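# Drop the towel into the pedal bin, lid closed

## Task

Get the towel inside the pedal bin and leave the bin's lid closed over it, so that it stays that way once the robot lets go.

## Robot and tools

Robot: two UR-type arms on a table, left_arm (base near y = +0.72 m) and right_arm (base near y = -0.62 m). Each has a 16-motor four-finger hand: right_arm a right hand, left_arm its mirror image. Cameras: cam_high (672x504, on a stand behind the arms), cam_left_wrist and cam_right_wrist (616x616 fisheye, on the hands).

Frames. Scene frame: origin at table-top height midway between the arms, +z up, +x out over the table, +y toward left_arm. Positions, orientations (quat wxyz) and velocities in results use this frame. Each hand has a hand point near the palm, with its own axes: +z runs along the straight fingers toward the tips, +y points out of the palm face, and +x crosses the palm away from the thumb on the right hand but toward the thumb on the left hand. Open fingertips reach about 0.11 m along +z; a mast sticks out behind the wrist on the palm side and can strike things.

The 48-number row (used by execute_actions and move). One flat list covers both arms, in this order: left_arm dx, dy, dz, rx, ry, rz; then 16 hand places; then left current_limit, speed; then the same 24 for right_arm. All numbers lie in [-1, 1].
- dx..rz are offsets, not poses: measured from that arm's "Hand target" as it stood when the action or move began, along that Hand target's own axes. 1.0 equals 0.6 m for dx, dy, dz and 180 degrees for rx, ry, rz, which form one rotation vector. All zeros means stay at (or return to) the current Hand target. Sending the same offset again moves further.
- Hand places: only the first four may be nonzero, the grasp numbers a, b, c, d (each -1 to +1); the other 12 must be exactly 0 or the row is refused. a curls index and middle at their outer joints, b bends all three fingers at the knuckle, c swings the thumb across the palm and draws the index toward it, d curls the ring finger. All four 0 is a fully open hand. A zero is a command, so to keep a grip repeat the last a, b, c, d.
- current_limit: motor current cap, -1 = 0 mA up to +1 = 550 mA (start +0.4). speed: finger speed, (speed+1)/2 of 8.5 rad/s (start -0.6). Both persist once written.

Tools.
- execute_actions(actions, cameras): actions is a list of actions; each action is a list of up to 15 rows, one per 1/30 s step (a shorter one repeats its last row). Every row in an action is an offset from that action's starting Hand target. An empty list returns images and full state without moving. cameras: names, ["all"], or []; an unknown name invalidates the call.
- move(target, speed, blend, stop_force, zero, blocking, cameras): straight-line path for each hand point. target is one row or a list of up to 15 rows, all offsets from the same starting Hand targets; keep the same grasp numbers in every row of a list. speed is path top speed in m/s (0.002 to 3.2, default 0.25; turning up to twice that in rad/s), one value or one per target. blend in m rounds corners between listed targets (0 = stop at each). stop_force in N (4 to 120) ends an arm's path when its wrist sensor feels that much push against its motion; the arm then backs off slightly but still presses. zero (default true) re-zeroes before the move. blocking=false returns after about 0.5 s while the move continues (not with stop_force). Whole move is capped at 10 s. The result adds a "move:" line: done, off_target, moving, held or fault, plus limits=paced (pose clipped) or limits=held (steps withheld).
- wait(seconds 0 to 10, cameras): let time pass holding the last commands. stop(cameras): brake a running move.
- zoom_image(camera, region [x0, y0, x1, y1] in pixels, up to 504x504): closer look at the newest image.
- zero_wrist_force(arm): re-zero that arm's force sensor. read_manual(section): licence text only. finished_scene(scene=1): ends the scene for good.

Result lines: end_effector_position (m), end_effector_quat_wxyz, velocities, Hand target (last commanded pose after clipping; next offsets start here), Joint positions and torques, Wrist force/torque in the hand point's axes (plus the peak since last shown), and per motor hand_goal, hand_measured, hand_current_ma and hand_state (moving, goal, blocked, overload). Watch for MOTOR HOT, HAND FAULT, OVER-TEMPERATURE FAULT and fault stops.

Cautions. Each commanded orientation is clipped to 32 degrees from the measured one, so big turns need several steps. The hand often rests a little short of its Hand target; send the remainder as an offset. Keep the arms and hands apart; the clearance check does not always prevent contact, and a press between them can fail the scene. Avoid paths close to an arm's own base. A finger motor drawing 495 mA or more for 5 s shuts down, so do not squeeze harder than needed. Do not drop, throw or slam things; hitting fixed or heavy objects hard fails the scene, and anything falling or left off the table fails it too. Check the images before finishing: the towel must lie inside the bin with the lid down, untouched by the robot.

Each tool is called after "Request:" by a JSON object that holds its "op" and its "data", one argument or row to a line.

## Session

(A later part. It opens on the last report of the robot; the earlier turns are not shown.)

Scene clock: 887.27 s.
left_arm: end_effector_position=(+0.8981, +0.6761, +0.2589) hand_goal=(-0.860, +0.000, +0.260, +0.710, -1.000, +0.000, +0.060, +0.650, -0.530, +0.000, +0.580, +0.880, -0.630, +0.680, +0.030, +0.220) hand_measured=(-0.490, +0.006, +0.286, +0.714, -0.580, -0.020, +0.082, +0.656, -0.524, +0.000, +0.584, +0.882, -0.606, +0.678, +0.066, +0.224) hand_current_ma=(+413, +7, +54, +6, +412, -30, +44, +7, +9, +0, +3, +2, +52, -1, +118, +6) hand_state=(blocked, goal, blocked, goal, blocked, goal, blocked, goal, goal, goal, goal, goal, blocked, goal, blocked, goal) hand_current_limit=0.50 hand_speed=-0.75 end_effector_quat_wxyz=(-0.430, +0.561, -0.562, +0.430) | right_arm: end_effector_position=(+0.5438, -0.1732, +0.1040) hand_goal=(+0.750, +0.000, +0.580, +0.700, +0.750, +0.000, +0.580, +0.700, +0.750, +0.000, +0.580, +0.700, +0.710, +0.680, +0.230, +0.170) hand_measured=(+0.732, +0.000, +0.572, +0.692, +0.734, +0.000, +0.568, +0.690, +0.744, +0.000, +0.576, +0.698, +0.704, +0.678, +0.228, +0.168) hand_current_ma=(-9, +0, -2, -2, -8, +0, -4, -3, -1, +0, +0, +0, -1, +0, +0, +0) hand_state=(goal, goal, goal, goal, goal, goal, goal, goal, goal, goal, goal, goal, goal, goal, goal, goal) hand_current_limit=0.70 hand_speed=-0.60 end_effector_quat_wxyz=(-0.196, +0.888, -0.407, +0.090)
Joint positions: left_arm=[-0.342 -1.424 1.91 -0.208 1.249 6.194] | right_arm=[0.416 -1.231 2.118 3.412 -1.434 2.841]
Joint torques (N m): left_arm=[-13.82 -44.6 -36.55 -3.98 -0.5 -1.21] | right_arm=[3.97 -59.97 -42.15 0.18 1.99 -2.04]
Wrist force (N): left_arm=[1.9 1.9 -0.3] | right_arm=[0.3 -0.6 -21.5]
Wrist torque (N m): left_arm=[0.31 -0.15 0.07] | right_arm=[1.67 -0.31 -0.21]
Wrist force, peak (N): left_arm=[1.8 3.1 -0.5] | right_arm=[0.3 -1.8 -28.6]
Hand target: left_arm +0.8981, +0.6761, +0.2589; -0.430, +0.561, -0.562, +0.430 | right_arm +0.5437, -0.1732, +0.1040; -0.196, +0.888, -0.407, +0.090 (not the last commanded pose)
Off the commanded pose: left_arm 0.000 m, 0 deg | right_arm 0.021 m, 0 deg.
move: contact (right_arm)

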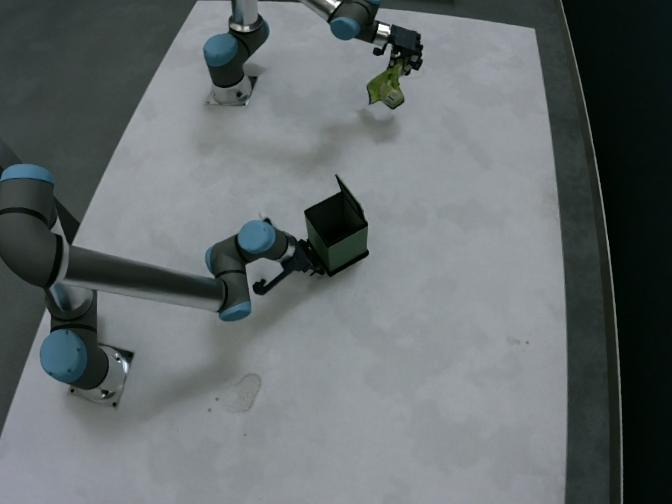

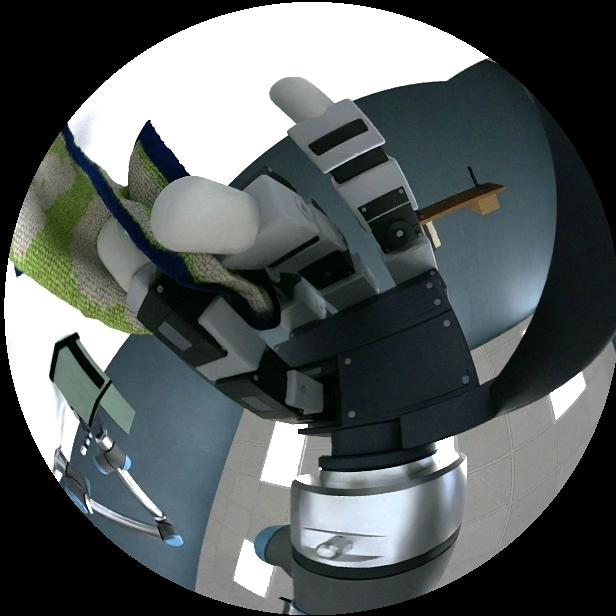

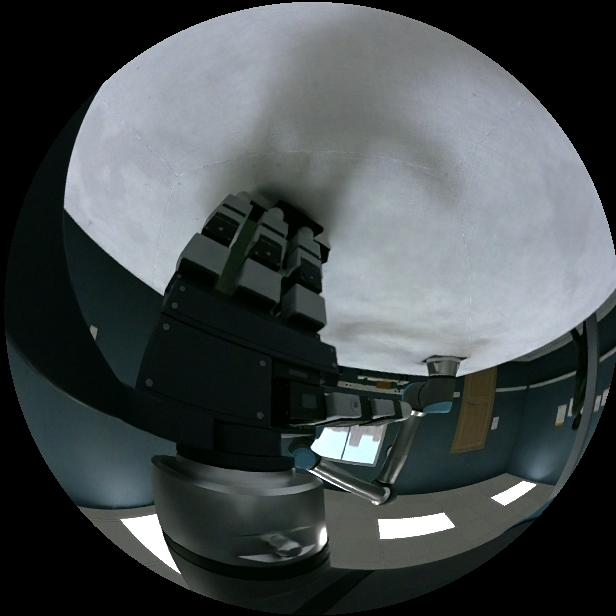

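Request:
{"op": "move", "data": {
  "target": [0.9933,-0.2905,-0.6612,-0.0193,0.226,0.3536,0.2,1,0.8,0.3,0,0,0,0,0,0,0,0,0,0,0,0,0.5,-0.75,0,0,0,0,0,0,0,0,0,0,0,0,0,0,0,0,0,0,0,0,0,0,0.7,-0.6],
  "speed": 0.35,
  "cameras": ["all"]
}}

Request:
{"op": "zoom_image", "data": {
  "camera": "cam_high",
  "region": [200, 80, 400, 280]
}}

Scene clock: 1001.47 s.
left_arm: end_effector_position=(+0.5588, +0.0802, +0.5300) hand_goal=(-0.830, +0.000, +0.230, +0.710, -0.990, +0.000, +0.060, +0.650, -0.664, +0.000, +0.100, +0.550, -0.630, +0.680, +0.030, +0.220) hand_measured=(-0.508, +0.008, +0.280, +0.718, -0.580, -0.020, +0.082, +0.656, -0.652, +0.000, +0.106, +0.552, -0.606, +0.680, +0.066, +0.224) hand_current_ma=(+412, +10, +131, +10, +413, -31, +44, +7, +21, +0, +8, +3, +51, -1, +118, +7) hand_state=(blocked, goal, blocked, goal, blocked, goal, blocked, goal, goal, goal, goal, goal, blocked, goal, blocked, goal) hand_current_limit=0.50 hand_speed=-0.75 end_effector_quat_wxyz=(+0.357, -0.195, +0.884, -0.230) | right_arm: end_effector_position=(+0.5437, -0.1732, +0.1040) hand_goal=(+0.750, +0.000, +0.580, +0.700, +0.750, +0.000, +0.580, +0.700, +0.750, +0.000, +0.580, +0.700, +0.710, +0.680, +0.230, +0.170) hand_measured=(+0.732, +0.000, +0.572, +0.692, +0.734, +0.000, +0.568, +0.690, +0.744, +0.000, +0.576, +0.698, +0.704, +0.678, +0.228, +0.168) hand_current_ma=(-9, +0, -2, -2, -8, +0, -4, -3, -1, +0, +0, +0, -1, +0, +0, +0) hand_state=(goal, goal, goal, goal, goal, goal, goal, goal, goal, goal, goal, goal, goal, goal, goal, goal) hand_current_limit=0.70 hand_speed=-0.60 end_effector_quat_wxyz=(-0.196, +0.888, -0.407, +0.090)
Joint positions: left_arm=[-1.361 -1.21 1.108 1.095 0.868 6.284] | right_arm=[0.416 -1.231 2.118 3.412 -1.434 2.841]
Joint torques (N m): left_arm=[-14.43 -87.49 -42.33 -0.11 -2.35 -3.13] | right_arm=[9.88 -59.06 -41.78 -4.56 1.98 -0.16]
Wrist force (N): left_arm=[3.2 1.0 0.5] | right_arm=[0.7 -0.4 -21.2]
Wrist torque (N m): left_arm=[0.19 -0.30 0.13] | right_arm=[1.69 -0.37 -0.18]
Wrist force, peak (N): left_arm=[4.8 -1.9 -1.0] | right_arm=[0.2 -0.9 -22.1]
Hand target: left_arm +0.5597, +0.0803, +0.5300; +0.361, -0.024, +0.887, -0.287 | right_arm +0.5437, -0.1732, +0.1040; -0.196, +0.888, -0.407, +0.090
Off the commanded pose: left_arm 0.001 m, 21 deg | right_arm 0.000 m, 0 deg.
joint sent to its limit (left arm) — joint 6 (wrist 3), upper limit. The joint targets are off in orientation, not in position.
move: off_target (left_arm)

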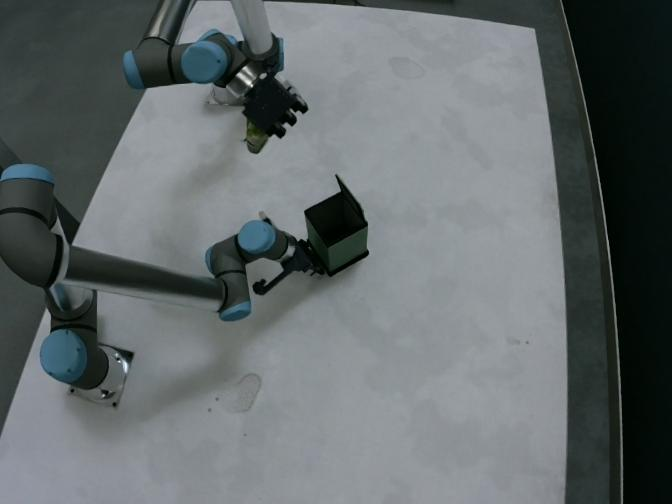

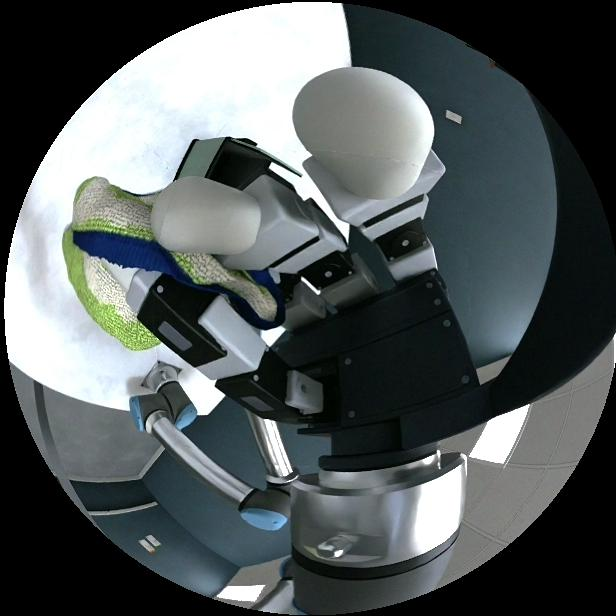

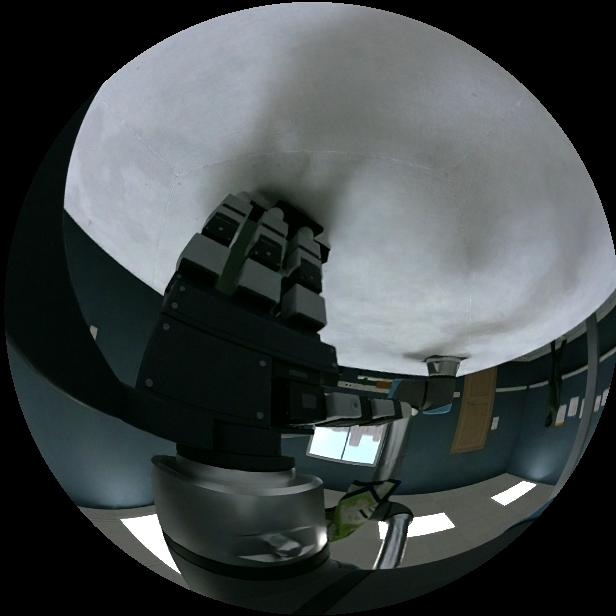

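Scaled by 2.520.

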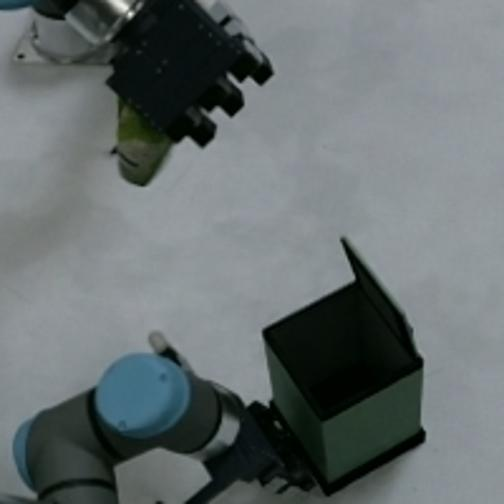

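Request:
{"op": "zoom_image", "data": {
  "camera": "cam_left_wrist",
  "region": [40, 120, 320, 400]
}}

Request:
{"op": "zoom_image", "data": {
  "camera": "cam_right_wrist",
  "region": [290, 440, 440, 590]
}}

Request:
{"op": "zoom_image", "data": {
  "camera": "cam_high",
  "region": [220, 60, 320, 170]
}}

Scaled by 1.800 from the camera's 616x616 image, which has a finer 880x880 frame.

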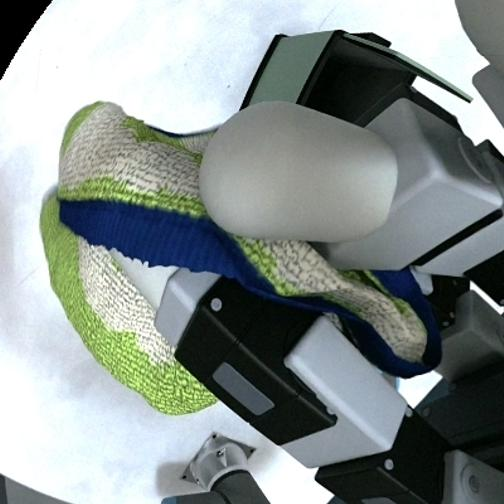

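Scaled by 3.360 from the camera's 616x616 image, which has a finer 880x880 frame.

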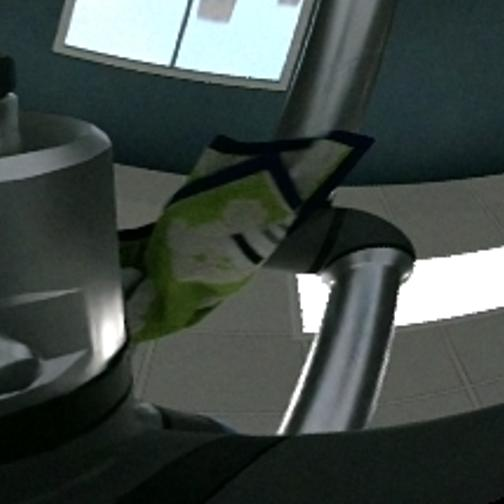

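Scaled by 4.582.

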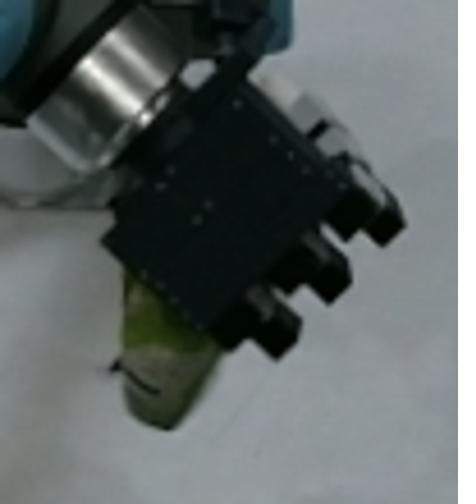

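Request:
{"op": "move", "data": {
  "target": [-0.166,-0.095,0.3292,0.0355,-0.1973,-0.2794,0.2,1,0.8,0.3,0,0,0,0,0,0,0,0,0,0,0,0,0.5,-0.75,0,0,0,0,0,0,0,0,0,0,0,0,0,0,0,0,0,0,0,0,0,0,0.7,-0.6],
  "speed": 0.25,
  "cameras": ["all"]
}}

Request:
{"op": "zoom_image", "data": {
  "camera": "cam_high",
  "region": [270, 130, 410, 270]
}}

Request:
{"op": "zoom_image", "data": {
  "camera": "cam_left_wrist",
  "region": [20, 80, 380, 380]
}}

Request:
{"op": "zoom_image", "data": {
  "camera": "cam_right_wrist",
  "region": [200, 360, 500, 600]
}}

Scene clock: 1499.83 s.
left_arm: end_effector_position=(+0.7530, -0.0397, +0.5090) hand_goal=(-0.830, +0.000, +0.230, +0.710, -0.990, +0.000, +0.060, +0.650, -0.664, +0.000, +0.100, +0.550, -0.630, +0.680, +0.030, +0.220) hand_measured=(-0.512, +0.008, +0.280, +0.720, -0.582, -0.020, +0.082, +0.656, -0.652, +0.000, +0.106, +0.552, -0.606, +0.680, +0.066, +0.226) hand_current_ma=(+412, +10, +131, +13, +413, -31, +44, +7, +20, +0, +8, +3, +51, -1, +121, +10) hand_state=(blocked, goal, blocked, goal, blocked, goal, blocked, goal, goal, goal, goal, goal, blocked, goal, blocked, goal) hand_current_limit=0.50 hand_speed=-0.75 end_effector_quat_wxyz=(+0.452, -0.456, +0.629, -0.437) | right_arm: end_effector_position=(+0.5437, -0.1732, +0.1040) hand_goal=(+0.750, +0.000, +0.580, +0.700, +0.750, +0.000, +0.580, +0.700, +0.750, +0.000, +0.580, +0.700, +0.710, +0.680, +0.230, +0.170) hand_measured=(+0.732, +0.000, +0.572, +0.692, +0.734, +0.000, +0.568, +0.690, +0.744, +0.000, +0.576, +0.698, +0.704, +0.678, +0.228, +0.168) hand_current_ma=(-9, +0, -2, -2, -8, +0, -4, -3, -1, +0, +0, +0, -1, +0, +0, +0) hand_state=(goal, goal, goal, goal, goal, goal, goal, goal, goal, goal, goal, goal, goal, goal, goal, goal) hand_current_limit=0.70 hand_speed=-0.60 end_effector_quat_wxyz=(-0.196, +0.888, -0.407, +0.090)
Joint positions: left_arm=[-1.239 -1.049 0.974 0.507 0.521 6.078] | right_arm=[0.416 -1.231 2.118 3.412 -1.434 2.841]
Joint torques (N m): left_arm=[-14.83 -99.08 -39.98 0.69 -0.11 3.63] | right_arm=[10.93 -59.34 -41.66 -4.79 1.89 1.01]
Wrist force (N): left_arm=[2.6 2.0 -0.7] | right_arm=[-0.1 -0.8 -20.4]
Wrist torque (N m): left_arm=[0.33 -0.23 0.09] | right_arm=[1.59 -0.30 -0.24]
Wrist force, peak (N): left_arm=[3.6 1.7 -0.2] | right_arm=[0.6 -0.7 -22.2]
Hand target: left_arm +0.7529, -0.0397, +0.5090; +0.452, -0.456, +0.629, -0.437 | right_arm +0.5437, -0.1732, +0.1040; -0.196, +0.888, -0.407, +0.090
Off the commanded pose: left_arm 0.000 m, 0 deg | right_arm 0.000 m, 0 deg.
move: done

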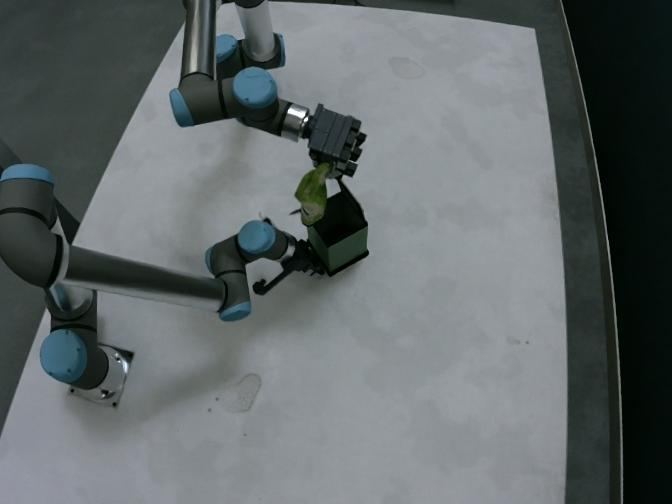

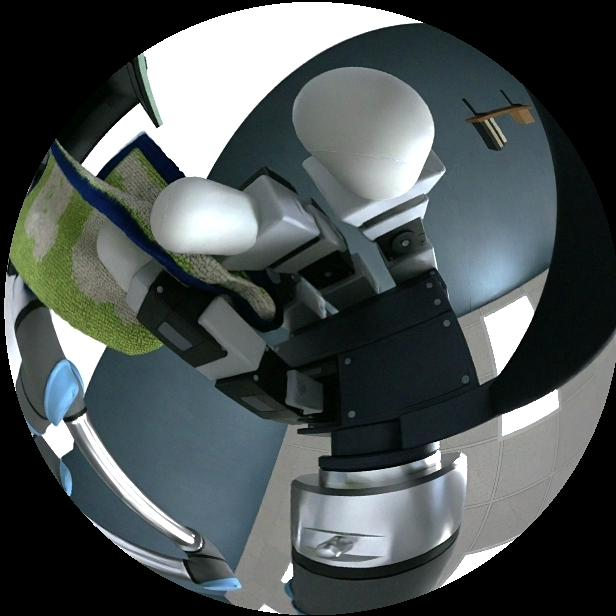

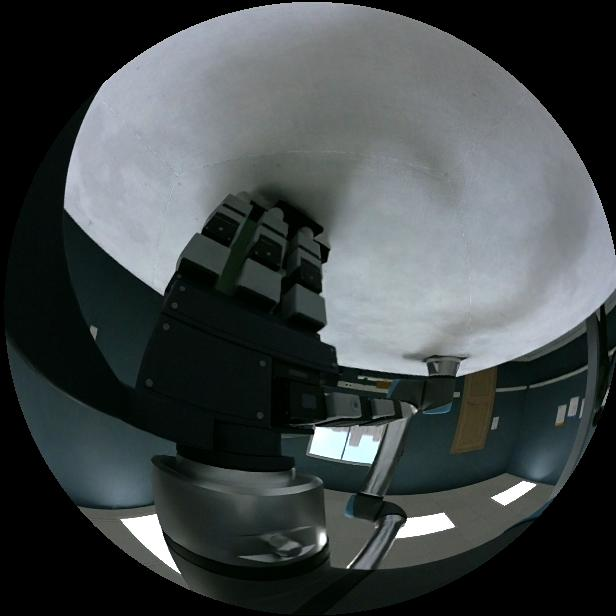

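Scaled by 3.600.

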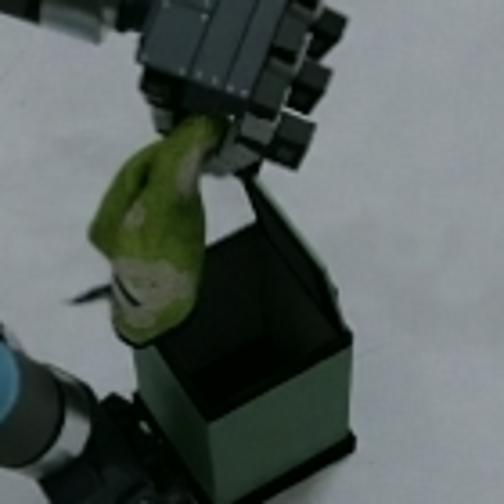

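Scaled by 1.400 from the camera's 616x616 image, which has a finer 880x880 frame.

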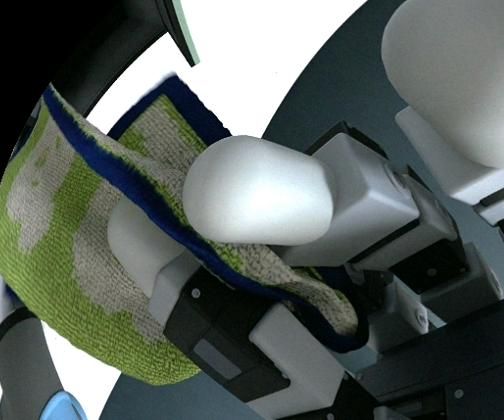

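Scaled by 1.680 from the camera's 616x616 image, which has a finer 880x880 frame.

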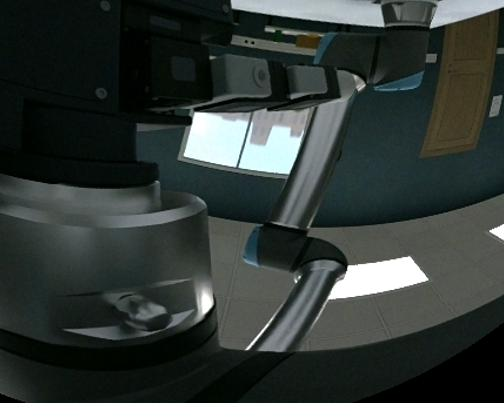

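Request:
{"op": "move", "data": {
  "target": [-0.0268,0.0228,0.0047,-0.0165,0,-0.1226,0.2,1,0.8,0.3,0,0,0,0,0,0,0,0,0,0,0,0,0.5,-0.75,0,0,0,0,0,0,0,0,0,0,0,0,0,0,0,0,0,0,0,0,0,0,0.7,-0.6],
  "speed": 0.3,
  "cameras": ["cam_high","cam_left_wrist"]
}}

Request:
{"op": "zoom_image", "data": {
  "camera": "cam_high",
  "region": [270, 130, 410, 270]
}}

Request:
{"op": "zoom_image", "data": {
  "camera": "cam_left_wrist",
  "region": [0, 60, 360, 380]
}}

Scene clock: 1599.53 s.
left_arm: end_effector_position=(+0.7561, -0.0216, +0.4980) hand_goal=(-0.830, +0.000, +0.230, +0.710, -0.990, +0.000, +0.060, +0.650, -0.664, +0.000, +0.100, +0.550, -0.630, +0.680, +0.030, +0.220) hand_measured=(-0.512, +0.008, +0.280, +0.720, -0.582, -0.020, +0.082, +0.656, -0.652, +0.000, +0.106, +0.552, -0.606, +0.680, +0.066, +0.226) hand_current_ma=(+413, +10, +131, +14, +413, -32, +44, +7, +20, +0, +8, +3, +51, -1, +122, +10) hand_state=(blocked, goal, blocked, goal, blocked, goal, blocked, goal, goal, goal, goal, goal, blocked, goal, blocked, goal) hand_current_limit=0.50 hand_speed=-0.75 end_effector_quat_wxyz=(-0.349, +0.580, -0.541, +0.499) | right_arm: end_effector_position=(+0.5437, -0.1732, +0.1040) hand_goal=(+0.750, +0.000, +0.580, +0.700, +0.750, +0.000, +0.580, +0.700, +0.750, +0.000, +0.580, +0.700, +0.710, +0.680, +0.230, +0.170) hand_measured=(+0.732, +0.000, +0.572, +0.692, +0.734, +0.000, +0.568, +0.690, +0.744, +0.000, +0.576, +0.698, +0.704, +0.678, +0.228, +0.168) hand_current_ma=(-9, +0, -2, -2, -8, +0, -4, -3, -1, +0, +0, +0, -1, +0, +0, +0) hand_state=(goal, goal, goal, goal, goal, goal, goal, goal, goal, goal, goal, goal, goal, goal, goal, goal) hand_current_limit=0.70 hand_speed=-0.60 end_effector_quat_wxyz=(-0.196, +0.888, -0.407, +0.090)
Joint positions: left_arm=[-1.203 -1.105 1.08 0.521 0.575 5.647] | right_arm=[0.416 -1.231 2.118 3.412 -1.434 2.841]
Joint torques (N m): left_arm=[-15.67 -76.11 -52.89 -0.07 -2.2 -1.06] | right_arm=[9.03 -59.94 -41.15 -4.7 1.7 2.01]
Wrist force (N): left_arm=[1.1 2.2 -0.5] | right_arm=[0.2 -0.1 -20.4]
Wrist torque (N m): left_arm=[0.36 -0.06 0.05] | right_arm=[1.72 -0.35 -0.18]
Wrist force, peak (N): left_arm=[2.7 2.6 -0.8] | right_arm=[0.2 -0.5 -22.0]
Hand target: left_arm +0.7560, -0.0217, +0.4979; -0.349, +0.580, -0.541, +0.499 | right_arm +0.5437, -0.1732, +0.1040; -0.196, +0.888, -0.407, +0.090
Off the commanded pose: left_arm 0.000 m, 0 deg | right_arm 0.000 m, 0 deg.
move: done
Images, in order (width x height): cam_high 672x504, cam_left_wrist 616x616.

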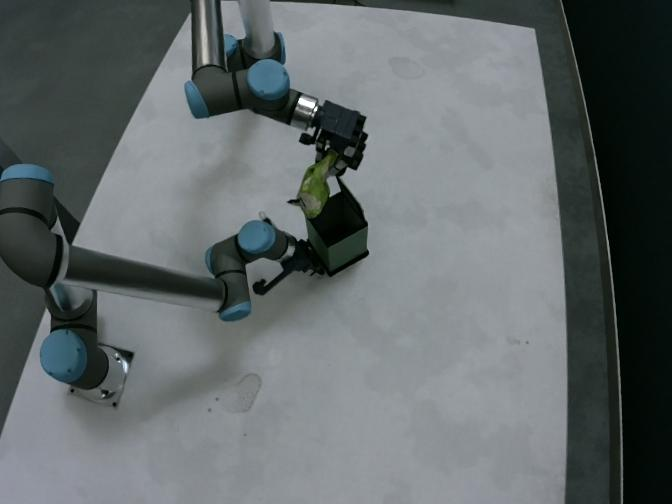

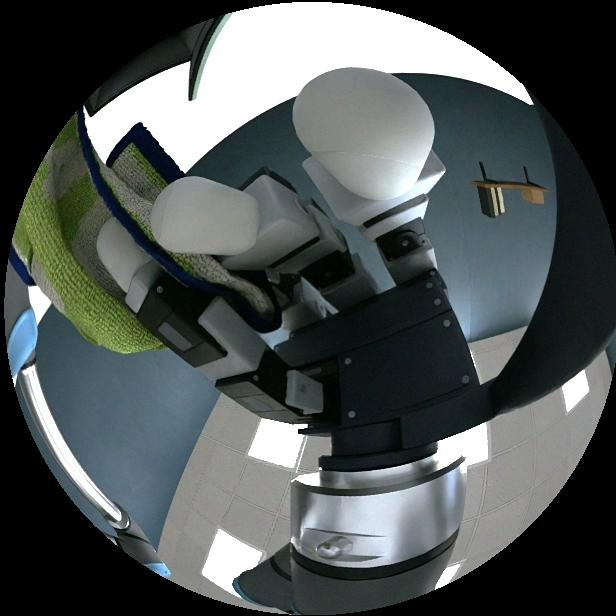

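Scaled by 3.600.

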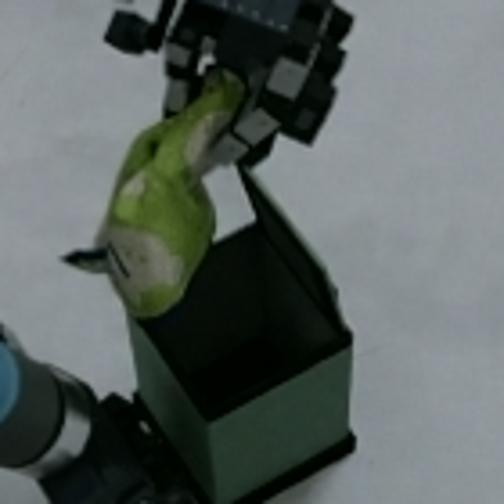

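Scaled by 1.400 from the camera's 616x616 image, which has a finer 880x880 frame.

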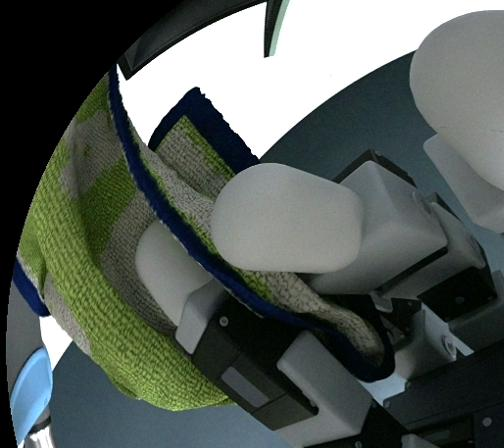

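Request:
{"op": "move", "data": {
  "target": [0.1142,0.0042,0.0737,-0.0486,0.2046,0.1296,0.2,1,0.8,0.3,0,0,0,0,0,0,0,0,0,0,0,0,0.5,-0.75,0,0,0,0,0,0,0,0,0,0,0,0,0,0,0,0,0,0,0,0,0,0,0.7,-0.6],
  "speed": 0.25,
  "cameras": ["cam_high","cam_left_wrist"]
}}

Request:
{"op": "zoom_image", "data": {
  "camera": "cam_high",
  "region": [270, 130, 410, 270]
}}

Request:
{"op": "zoom_image", "data": {
  "camera": "cam_left_wrist",
  "region": [0, 60, 360, 380]
}}

Scene clock: 1656.27 s.
left_arm: end_effector_position=(+0.7919, -0.0950, +0.4979) hand_goal=(-0.830, +0.000, +0.230, +0.710, -0.990, +0.000, +0.060, +0.650, -0.664, +0.000, +0.100, +0.550, -0.630, +0.680, +0.030, +0.220) hand_measured=(-0.512, +0.008, +0.280, +0.720, -0.582, -0.020, +0.082, +0.656, -0.652, +0.000, +0.106, +0.552, -0.606, +0.680, +0.066, +0.226) hand_current_ma=(+413, +10, +131, +14, +412, -32, +44, +7, +20, +0, +8, +3, +51, -1, +122, +10) hand_state=(blocked, goal, blocked, goal, blocked, goal, blocked, goal, goal, goal, goal, goal, blocked, goal, blocked, goal) hand_current_limit=0.50 hand_speed=-0.75 end_effector_quat_wxyz=(+0.209, -0.299, +0.762, -0.534) | right_arm: end_effector_position=(+0.5437, -0.1732, +0.1040) hand_goal=(+0.750, +0.000, +0.580, +0.700, +0.750, +0.000, +0.580, +0.700, +0.750, +0.000, +0.580, +0.700, +0.710, +0.680, +0.230, +0.170) hand_measured=(+0.732, +0.000, +0.572, +0.692, +0.734, +0.000, +0.568, +0.690, +0.744, +0.000, +0.576, +0.698, +0.704, +0.678, +0.228, +0.168) hand_current_ma=(-9, +0, -2, -2, -8, +0, -4, -3, -1, +0, +0, +0, -1, +0, +0, +0) hand_state=(goal, goal, goal, goal, goal, goal, goal, goal, goal, goal, goal, goal, goal, goal, goal, goal) hand_current_limit=0.70 hand_speed=-0.60 end_effector_quat_wxyz=(-0.196, +0.888, -0.407, +0.090)
Joint positions: left_arm=[-1.054 -1.009 0.877 0.488 1.362 6.206] | right_arm=[0.416 -1.231 2.118 3.412 -1.434 2.841]
Joint torques (N m): left_arm=[-14.37 -103.96 -46.36 -3.37 1.29 -2.04] | right_arm=[8.43 -59.06 -41.47 -4.53 1.6 1.67]
Wrist force (N): left_arm=[2.0 2.3 -0.2] | right_arm=[0.0 -0.8 -20.4]
Wrist torque (N m): left_arm=[0.37 -0.20 0.22] | right_arm=[1.62 -0.32 -0.22]
Wrist force, peak (N): left_arm=[1.2 2.9 -1.1] | right_arm=[0.2 -1.2 -21.8]
Hand target: left_arm +0.7918, -0.0951, +0.4980; +0.209, -0.299, +0.762, -0.534 | right_arm +0.5437, -0.1732, +0.1040; -0.196, +0.888, -0.407, +0.090
Off the commanded pose: left_arm 0.000 m, 0 deg | right_arm 0.000 m, 0 deg.
move: done
Images, in order (width x height): cam_high 672x504, cam_left_wrist 616x616.

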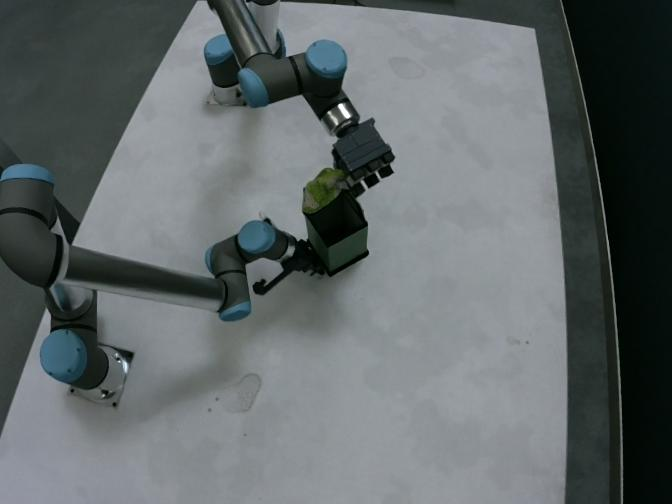

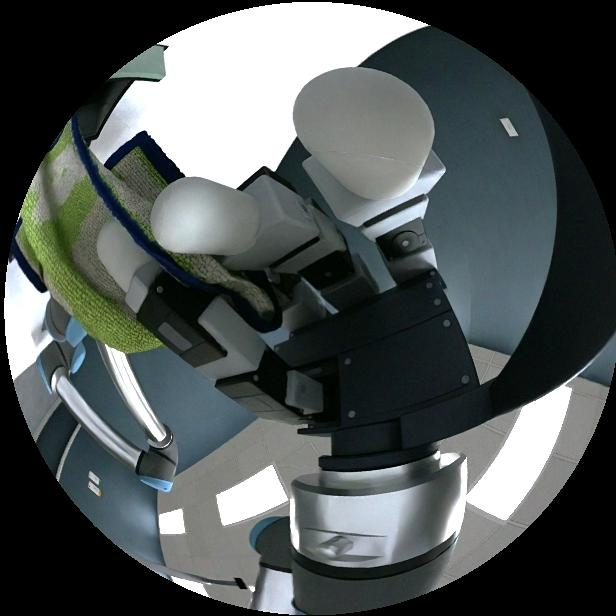

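Scaled by 3.600.

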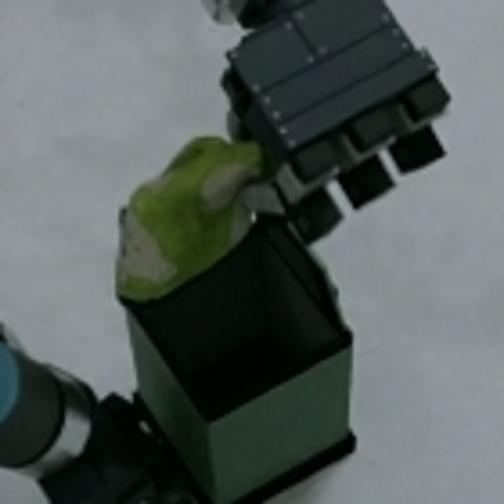

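Scaled by 1.400 from the camera's 616x616 image, which has a finer 880x880 frame.

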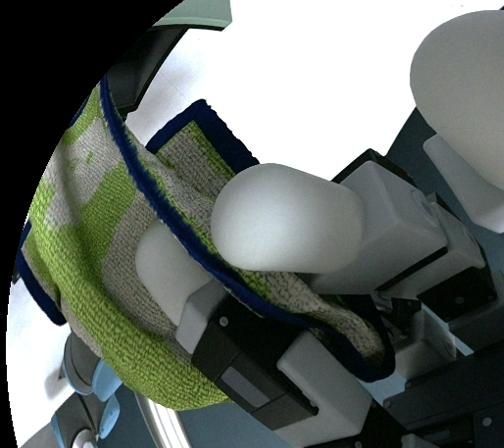

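Request:
{"op": "move", "data": {
  "target": [0.0343,0.0652,0.0767,-0.0049,0.093,0.0009,0.2,1,0.8,0.3,0,0,0,0,0,0,0,0,0,0,0,0,0.5,-0.75,0,0,0,0,0,0,0,0,0,0,0,0,0,0,0,0,0,0,0,0,0,0,0.7,-0.6],
  "speed": 0.2,
  "cameras": ["all"]
}}

Request:
{"op": "zoom_image", "data": {
  "camera": "cam_high",
  "region": [270, 130, 410, 270]
}}

Request:
{"op": "zoom_image", "data": {
  "camera": "cam_left_wrist",
  "region": [0, 30, 360, 390]
}}

Scene clock: 1700.03 s.
left_arm: end_effector_position=(+0.7971, -0.1310, +0.4456) hand_goal=(-0.830, +0.000, +0.230, +0.710, -0.990, +0.000, +0.060, +0.650, -0.664, +0.000, +0.100, +0.550, -0.630, +0.680, +0.030, +0.220) hand_measured=(-0.512, +0.008, +0.280, +0.720, -0.582, -0.020, +0.082, +0.656, -0.652, +0.000, +0.106, +0.552, -0.606, +0.680, +0.066, +0.226) hand_current_ma=(+412, +10, +131, +14, +413, -32, +44, +7, +20, +0, +8, +3, +51, -1, +122, +10) hand_state=(blocked, goal, blocked, goal, blocked, goal, blocked, goal, goal, goal, goal, goal, blocked, goal, blocked, goal) hand_current_limit=0.50 hand_speed=-0.75 end_effector_quat_wxyz=(+0.094, -0.218, +0.789, -0.566) | right_arm: end_effector_position=(+0.5437, -0.1732, +0.1040) hand_goal=(+0.750, +0.000, +0.580, +0.700, +0.750, +0.000, +0.580, +0.700, +0.750, +0.000, +0.580, +0.700, +0.710, +0.680, +0.230, +0.170) hand_measured=(+0.732, +0.000, +0.572, +0.692, +0.734, +0.000, +0.568, +0.690, +0.744, +0.000, +0.576, +0.698, +0.704, +0.678, +0.228, +0.168) hand_current_ma=(-9, +0, -2, -2, -8, +0, -4, -3, -1, +0, +0, +0, -1, +0, +0, +0) hand_state=(goal, goal, goal, goal, goal, goal, goal, goal, goal, goal, goal, goal, goal, goal, goal, goal) hand_current_limit=0.70 hand_speed=-0.60 end_effector_quat_wxyz=(-0.196, +0.888, -0.407, +0.090)
Joint positions: left_arm=[-0.989 -0.916 0.823 0.444 1.716 6.232] | right_arm=[0.416 -1.231 2.118 3.412 -1.434 2.841]
Joint torques (N m): left_arm=[-13.97 -108.28 -41.1 1.95 1.33 -2.12] | right_arm=[8.95 -60.15 -40.15 -4.67 1.4 1.94]
Wrist force (N): left_arm=[2.0 1.9 -0.8] | right_arm=[0.1 -0.8 -20.9]
Wrist torque (N m): left_arm=[0.41 -0.18 0.14] | right_arm=[1.62 -0.30 -0.23]
Wrist force, peak (N): left_arm=[2.2 2.3 -0.3] | right_arm=[0.9 -0.6 -21.7]
Hand target: left_arm +0.7970, -0.1310, +0.4455; +0.094, -0.218, +0.789, -0.566 | right_arm +0.5437, -0.1732, +0.1040; -0.196, +0.888, -0.407, +0.090
Off the commanded pose: left_arm 0.000 m, 0 deg | right_arm 0.000 m, 0 deg.
move: done

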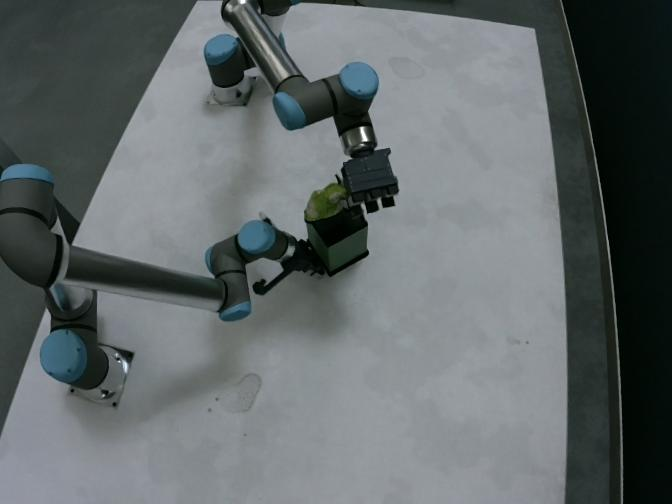

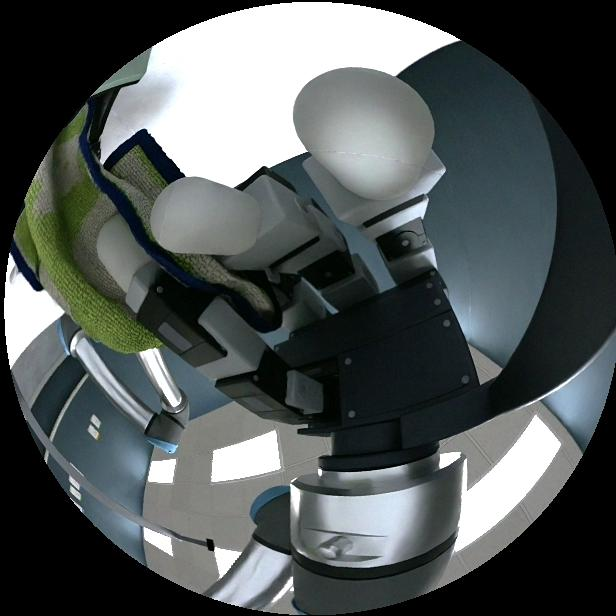

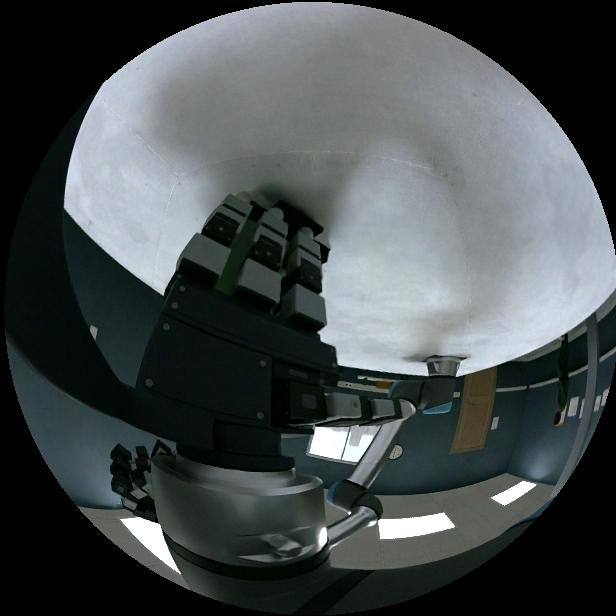

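Scaled by 3.600.

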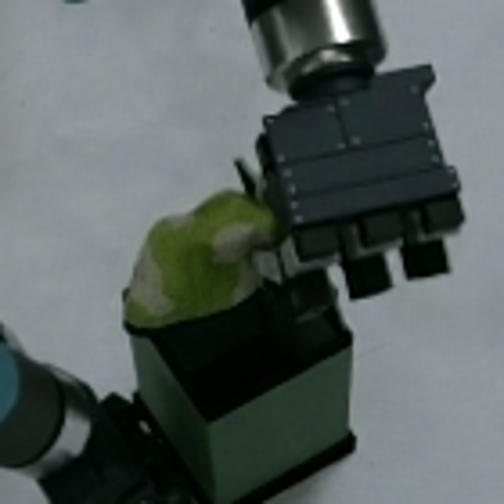

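Scaled by 1.400 from the camera's 616x616 image, which has a finer 880x880 frame.

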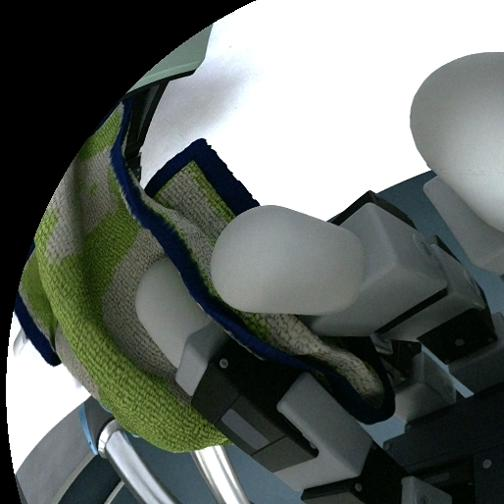

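Request:
{"op": "move", "data": {
  "target": [-0.008,0.0325,-0.0112,0.0162,0.0825,0.0028,0.2,1,0.8,0.3,0,0,0,0,0,0,0,0,0,0,0,0,0.5,-0.75,0,0,0,0,0,0,0,0,0,0,0,0,0,0,0,0,0,0,0,0,0,0,0.7,-0.6],
  "speed": 0.2,
  "cameras": ["cam_high","cam_left_wrist"]
}}

Request:
{"op": "zoom_image", "data": {
  "camera": "cam_high",
  "region": [280, 150, 400, 270]
}}

Request:
{"op": "zoom_image", "data": {
  "camera": "cam_left_wrist",
  "region": [0, 30, 360, 390]
}}

Scene clock: 1758.83 s.
left_arm: end_effector_position=(+0.7941, -0.1179, +0.4289) hand_goal=(-0.830, +0.000, +0.230, +0.710, -0.990, +0.000, +0.060, +0.650, -0.664, +0.000, +0.100, +0.550, -0.630, +0.680, +0.030, +0.220) hand_measured=(-0.512, +0.008, +0.280, +0.720, -0.582, -0.020, +0.082, +0.656, -0.652, +0.000, +0.106, +0.552, -0.606, +0.680, +0.066, +0.226) hand_current_ma=(+412, +10, +131, +14, +413, -32, +44, +7, +20, +0, +8, +3, +51, -1, +122, +10) hand_state=(blocked, goal, blocked, goal, blocked, goal, blocked, goal, goal, goal, goal, goal, blocked, goal, blocked, goal) hand_current_limit=0.50 hand_speed=-0.75 end_effector_quat_wxyz=(-0.001, -0.137, +0.781, -0.609) | right_arm: end_effector_position=(+0.5437, -0.1732, +0.1040) hand_goal=(+0.750, +0.000, +0.580, +0.700, +0.750, +0.000, +0.580, +0.700, +0.750, +0.000, +0.580, +0.700, +0.710, +0.680, +0.230, +0.170) hand_measured=(+0.732, +0.000, +0.572, +0.692, +0.734, +0.000, +0.568, +0.690, +0.744, +0.000, +0.576, +0.698, +0.704, +0.678, +0.228, +0.168) hand_current_ma=(-9, +0, -2, -2, -8, +0, -4, -3, -1, +0, +0, +0, -1, +0, +0, +0) hand_state=(goal, goal, goal, goal, goal, goal, goal, goal, goal, goal, goal, goal, goal, goal, goal, goal) hand_current_limit=0.70 hand_speed=-0.60 end_effector_quat_wxyz=(-0.196, +0.888, -0.407, +0.090)
Joint positions: left_arm=[-0.918 -0.904 0.865 0.333 2.04 6.244] | right_arm=[0.416 -1.231 2.118 3.412 -1.434 2.841]
Joint torques (N m): left_arm=[-12.03 -118.29 -56.64 1.46 1.66 -3.14] | right_arm=[10.09 -59.96 -40.49 -4.86 1.23 1.7]
Wrist force (N): left_arm=[1.4 1.6 -0.7] | right_arm=[0.2 -0.5 -21.6]
Wrist torque (N m): left_arm=[0.38 -0.12 0.07] | right_arm=[1.73 -0.30 -0.22]
Wrist force, peak (N): left_arm=[1.9 2.2 -1.0] | right_arm=[0.6 -1.0 -21.9]
Hand target: left_arm +0.7939, -0.1180, +0.4291; -0.001, -0.137, +0.781, -0.609 | right_arm +0.5437, -0.1732, +0.1040; -0.196, +0.888, -0.407, +0.090
Off the commanded pose: left_arm 0.000 m, 0 deg | right_arm 0.000 m, 0 deg.
move: done
Images, in order (width x height): cam_high 672x504, cam_left_wrist 616x616.

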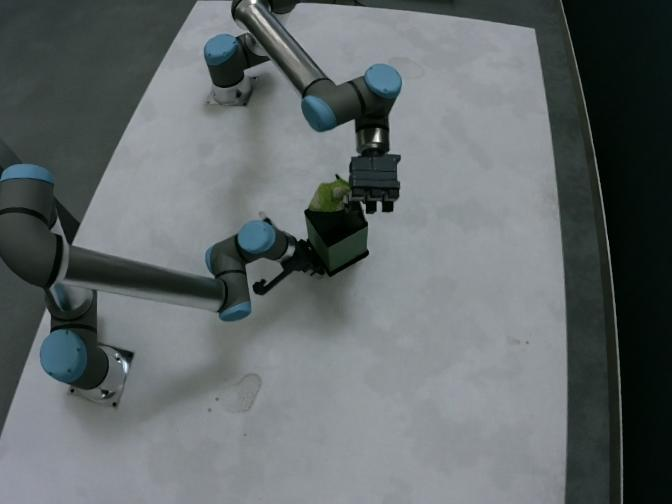

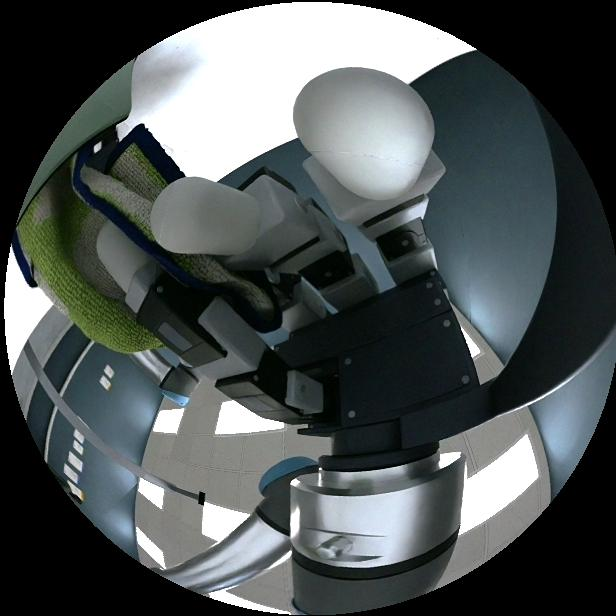

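Scaled by 4.200.

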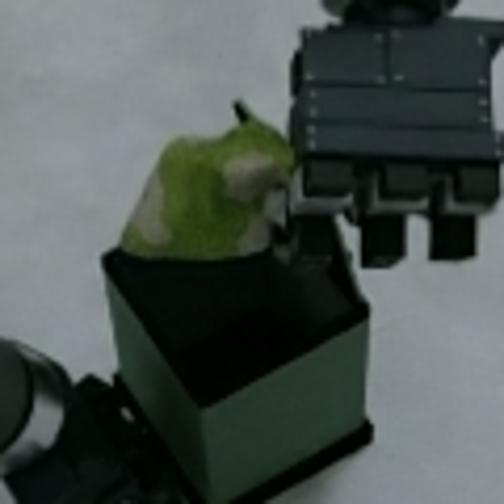

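Scaled by 1.400 from the camera's 616x616 image, which has a finer 880x880 frame.

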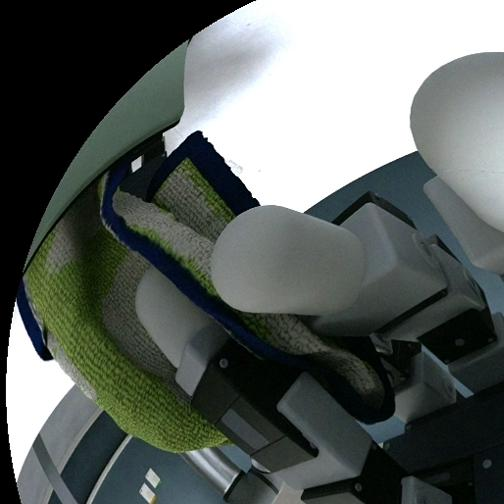

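Request:
{"op": "move", "data": {
  "target": [-0.0167,0.0335,0.0273,0,0,0,0.2,1,0.8,0.3,0,0,0,0,0,0,0,0,0,0,0,0,0.5,-0.75,0,0,0,0,0,0,0,0,0,0,0,0,0,0,0,0,0,0,0,0,0,0,0.7,-0.6],
  "speed": 0.05,
  "stop_force": 8,
  "cameras": ["cam_high","cam_left_wrist"]
}}

Request:
{"op": "zoom_image", "data": {
  "camera": "cam_high",
  "region": [280, 150, 400, 270]
}}

Request:
{"op": "zoom_image", "data": {
  "camera": "cam_left_wrist",
  "region": [0, 30, 360, 390]
}}

Scene clock: 1784.13 s.
left_arm: end_effector_position=(+0.8020, -0.1270, +0.4041) hand_goal=(-0.830, +0.000, +0.230, +0.710, -0.990, +0.000, +0.060, +0.650, -0.664, +0.000, +0.100, +0.550, -0.630, +0.680, +0.030, +0.220) hand_measured=(-0.512, +0.008, +0.280, +0.720, -0.582, -0.020, +0.082, +0.656, -0.652, +0.000, +0.106, +0.552, -0.606, +0.680, +0.066, +0.226) hand_current_ma=(+413, +10, +131, +14, +413, -32, +44, +7, +20, +0, +8, +3, +51, -1, +122, +10) hand_state=(blocked, goal, blocked, goal, blocked, goal, blocked, goal, goal, goal, goal, goal, blocked, goal, blocked, goal) hand_current_limit=0.50 hand_speed=-0.75 end_effector_quat_wxyz=(-0.001, -0.137, +0.781, -0.609) | right_arm: end_effector_position=(+0.5437, -0.1732, +0.1040) hand_goal=(+0.750, +0.000, +0.580, +0.700, +0.750, +0.000, +0.580, +0.700, +0.750, +0.000, +0.580, +0.700, +0.710, +0.680, +0.230, +0.170) hand_measured=(+0.732, +0.000, +0.572, +0.692, +0.734, +0.000, +0.568, +0.690, +0.744, +0.000, +0.576, +0.698, +0.704, +0.678, +0.228, +0.168) hand_current_ma=(-9, +0, -2, -2, -8, +0, -4, -3, -1, +0, +0, +0, -1, +0, +0, +0) hand_state=(goal, goal, goal, goal, goal, goal, goal, goal, goal, goal, goal, goal, goal, goal, goal, goal) hand_current_limit=0.70 hand_speed=-0.60 end_effector_quat_wxyz=(-0.196, +0.888, -0.407, +0.090)
Joint positions: left_arm=[-0.918 -0.879 0.867 0.306 2.041 6.244] | right_arm=[0.416 -1.231 2.118 3.412 -1.434 2.841]
Joint torques (N m): left_arm=[8.41 -118.48 -56.22 1.8 1.19 3.44] | right_arm=[10.31 -57.72 -39.91 -4.89 0.93 1.97]
Wrist force (N): left_arm=[1.3 1.8 -1.0] | right_arm=[0.6 -0.6 -21.3]
Wrist torque (N m): left_arm=[0.40 -0.10 0.06] | right_arm=[1.71 -0.37 -0.18]
Wrist force, peak (N): left_arm=[1.5 2.2 -1.1] | right_arm=[0.5 -1.4 -22.2]
Hand target: left_arm +0.8020, -0.1270, +0.4041; -0.001, -0.137, +0.781, -0.609 | right_arm +0.5437, -0.1732, +0.1040; -0.196, +0.888, -0.407, +0.090
Off the commanded pose: left_arm 0.000 m, 0 deg | right_arm 0.000 m, 0 deg.
move: done
Images, in order (width x height): cam_high 672x504, cam_left_wrist 616x616.

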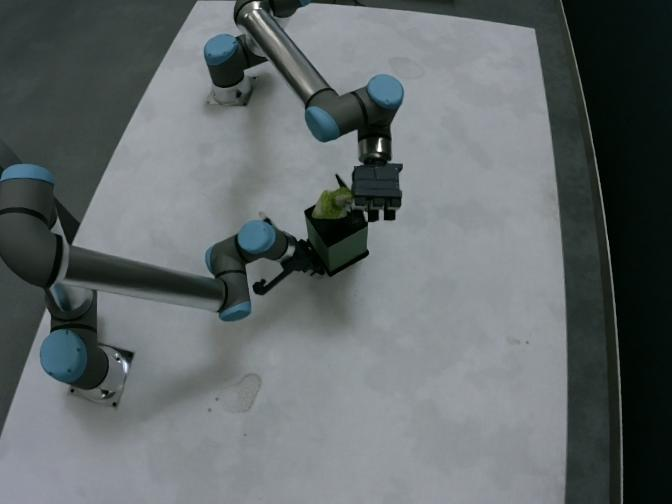

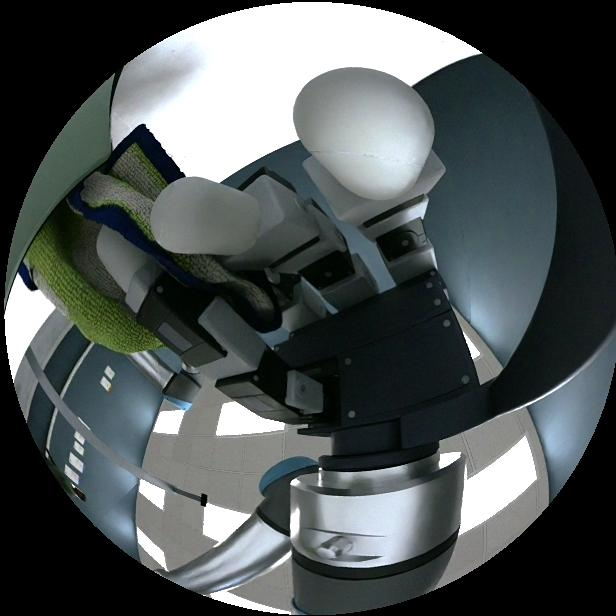

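Scaled by 4.200.

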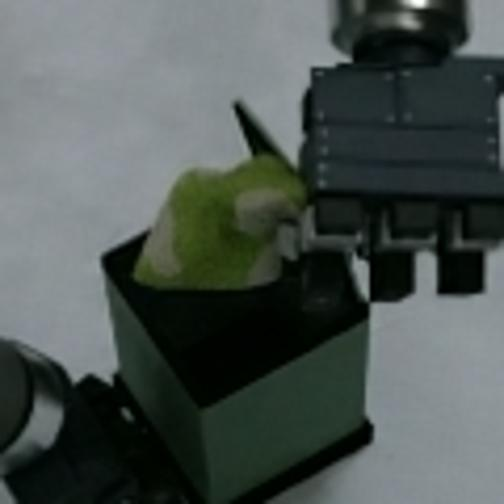

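Scaled by 1.400 from the camera's 616x616 image, which has a finer 880x880 frame.

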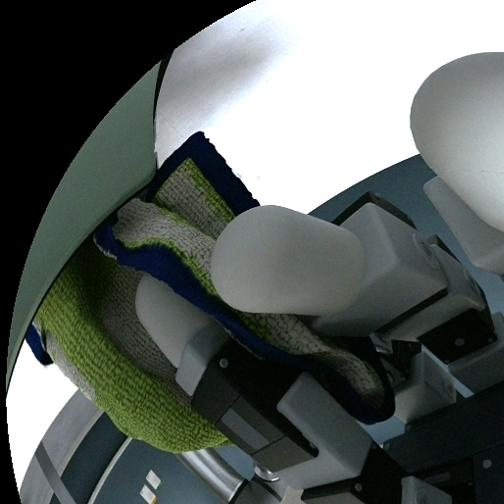

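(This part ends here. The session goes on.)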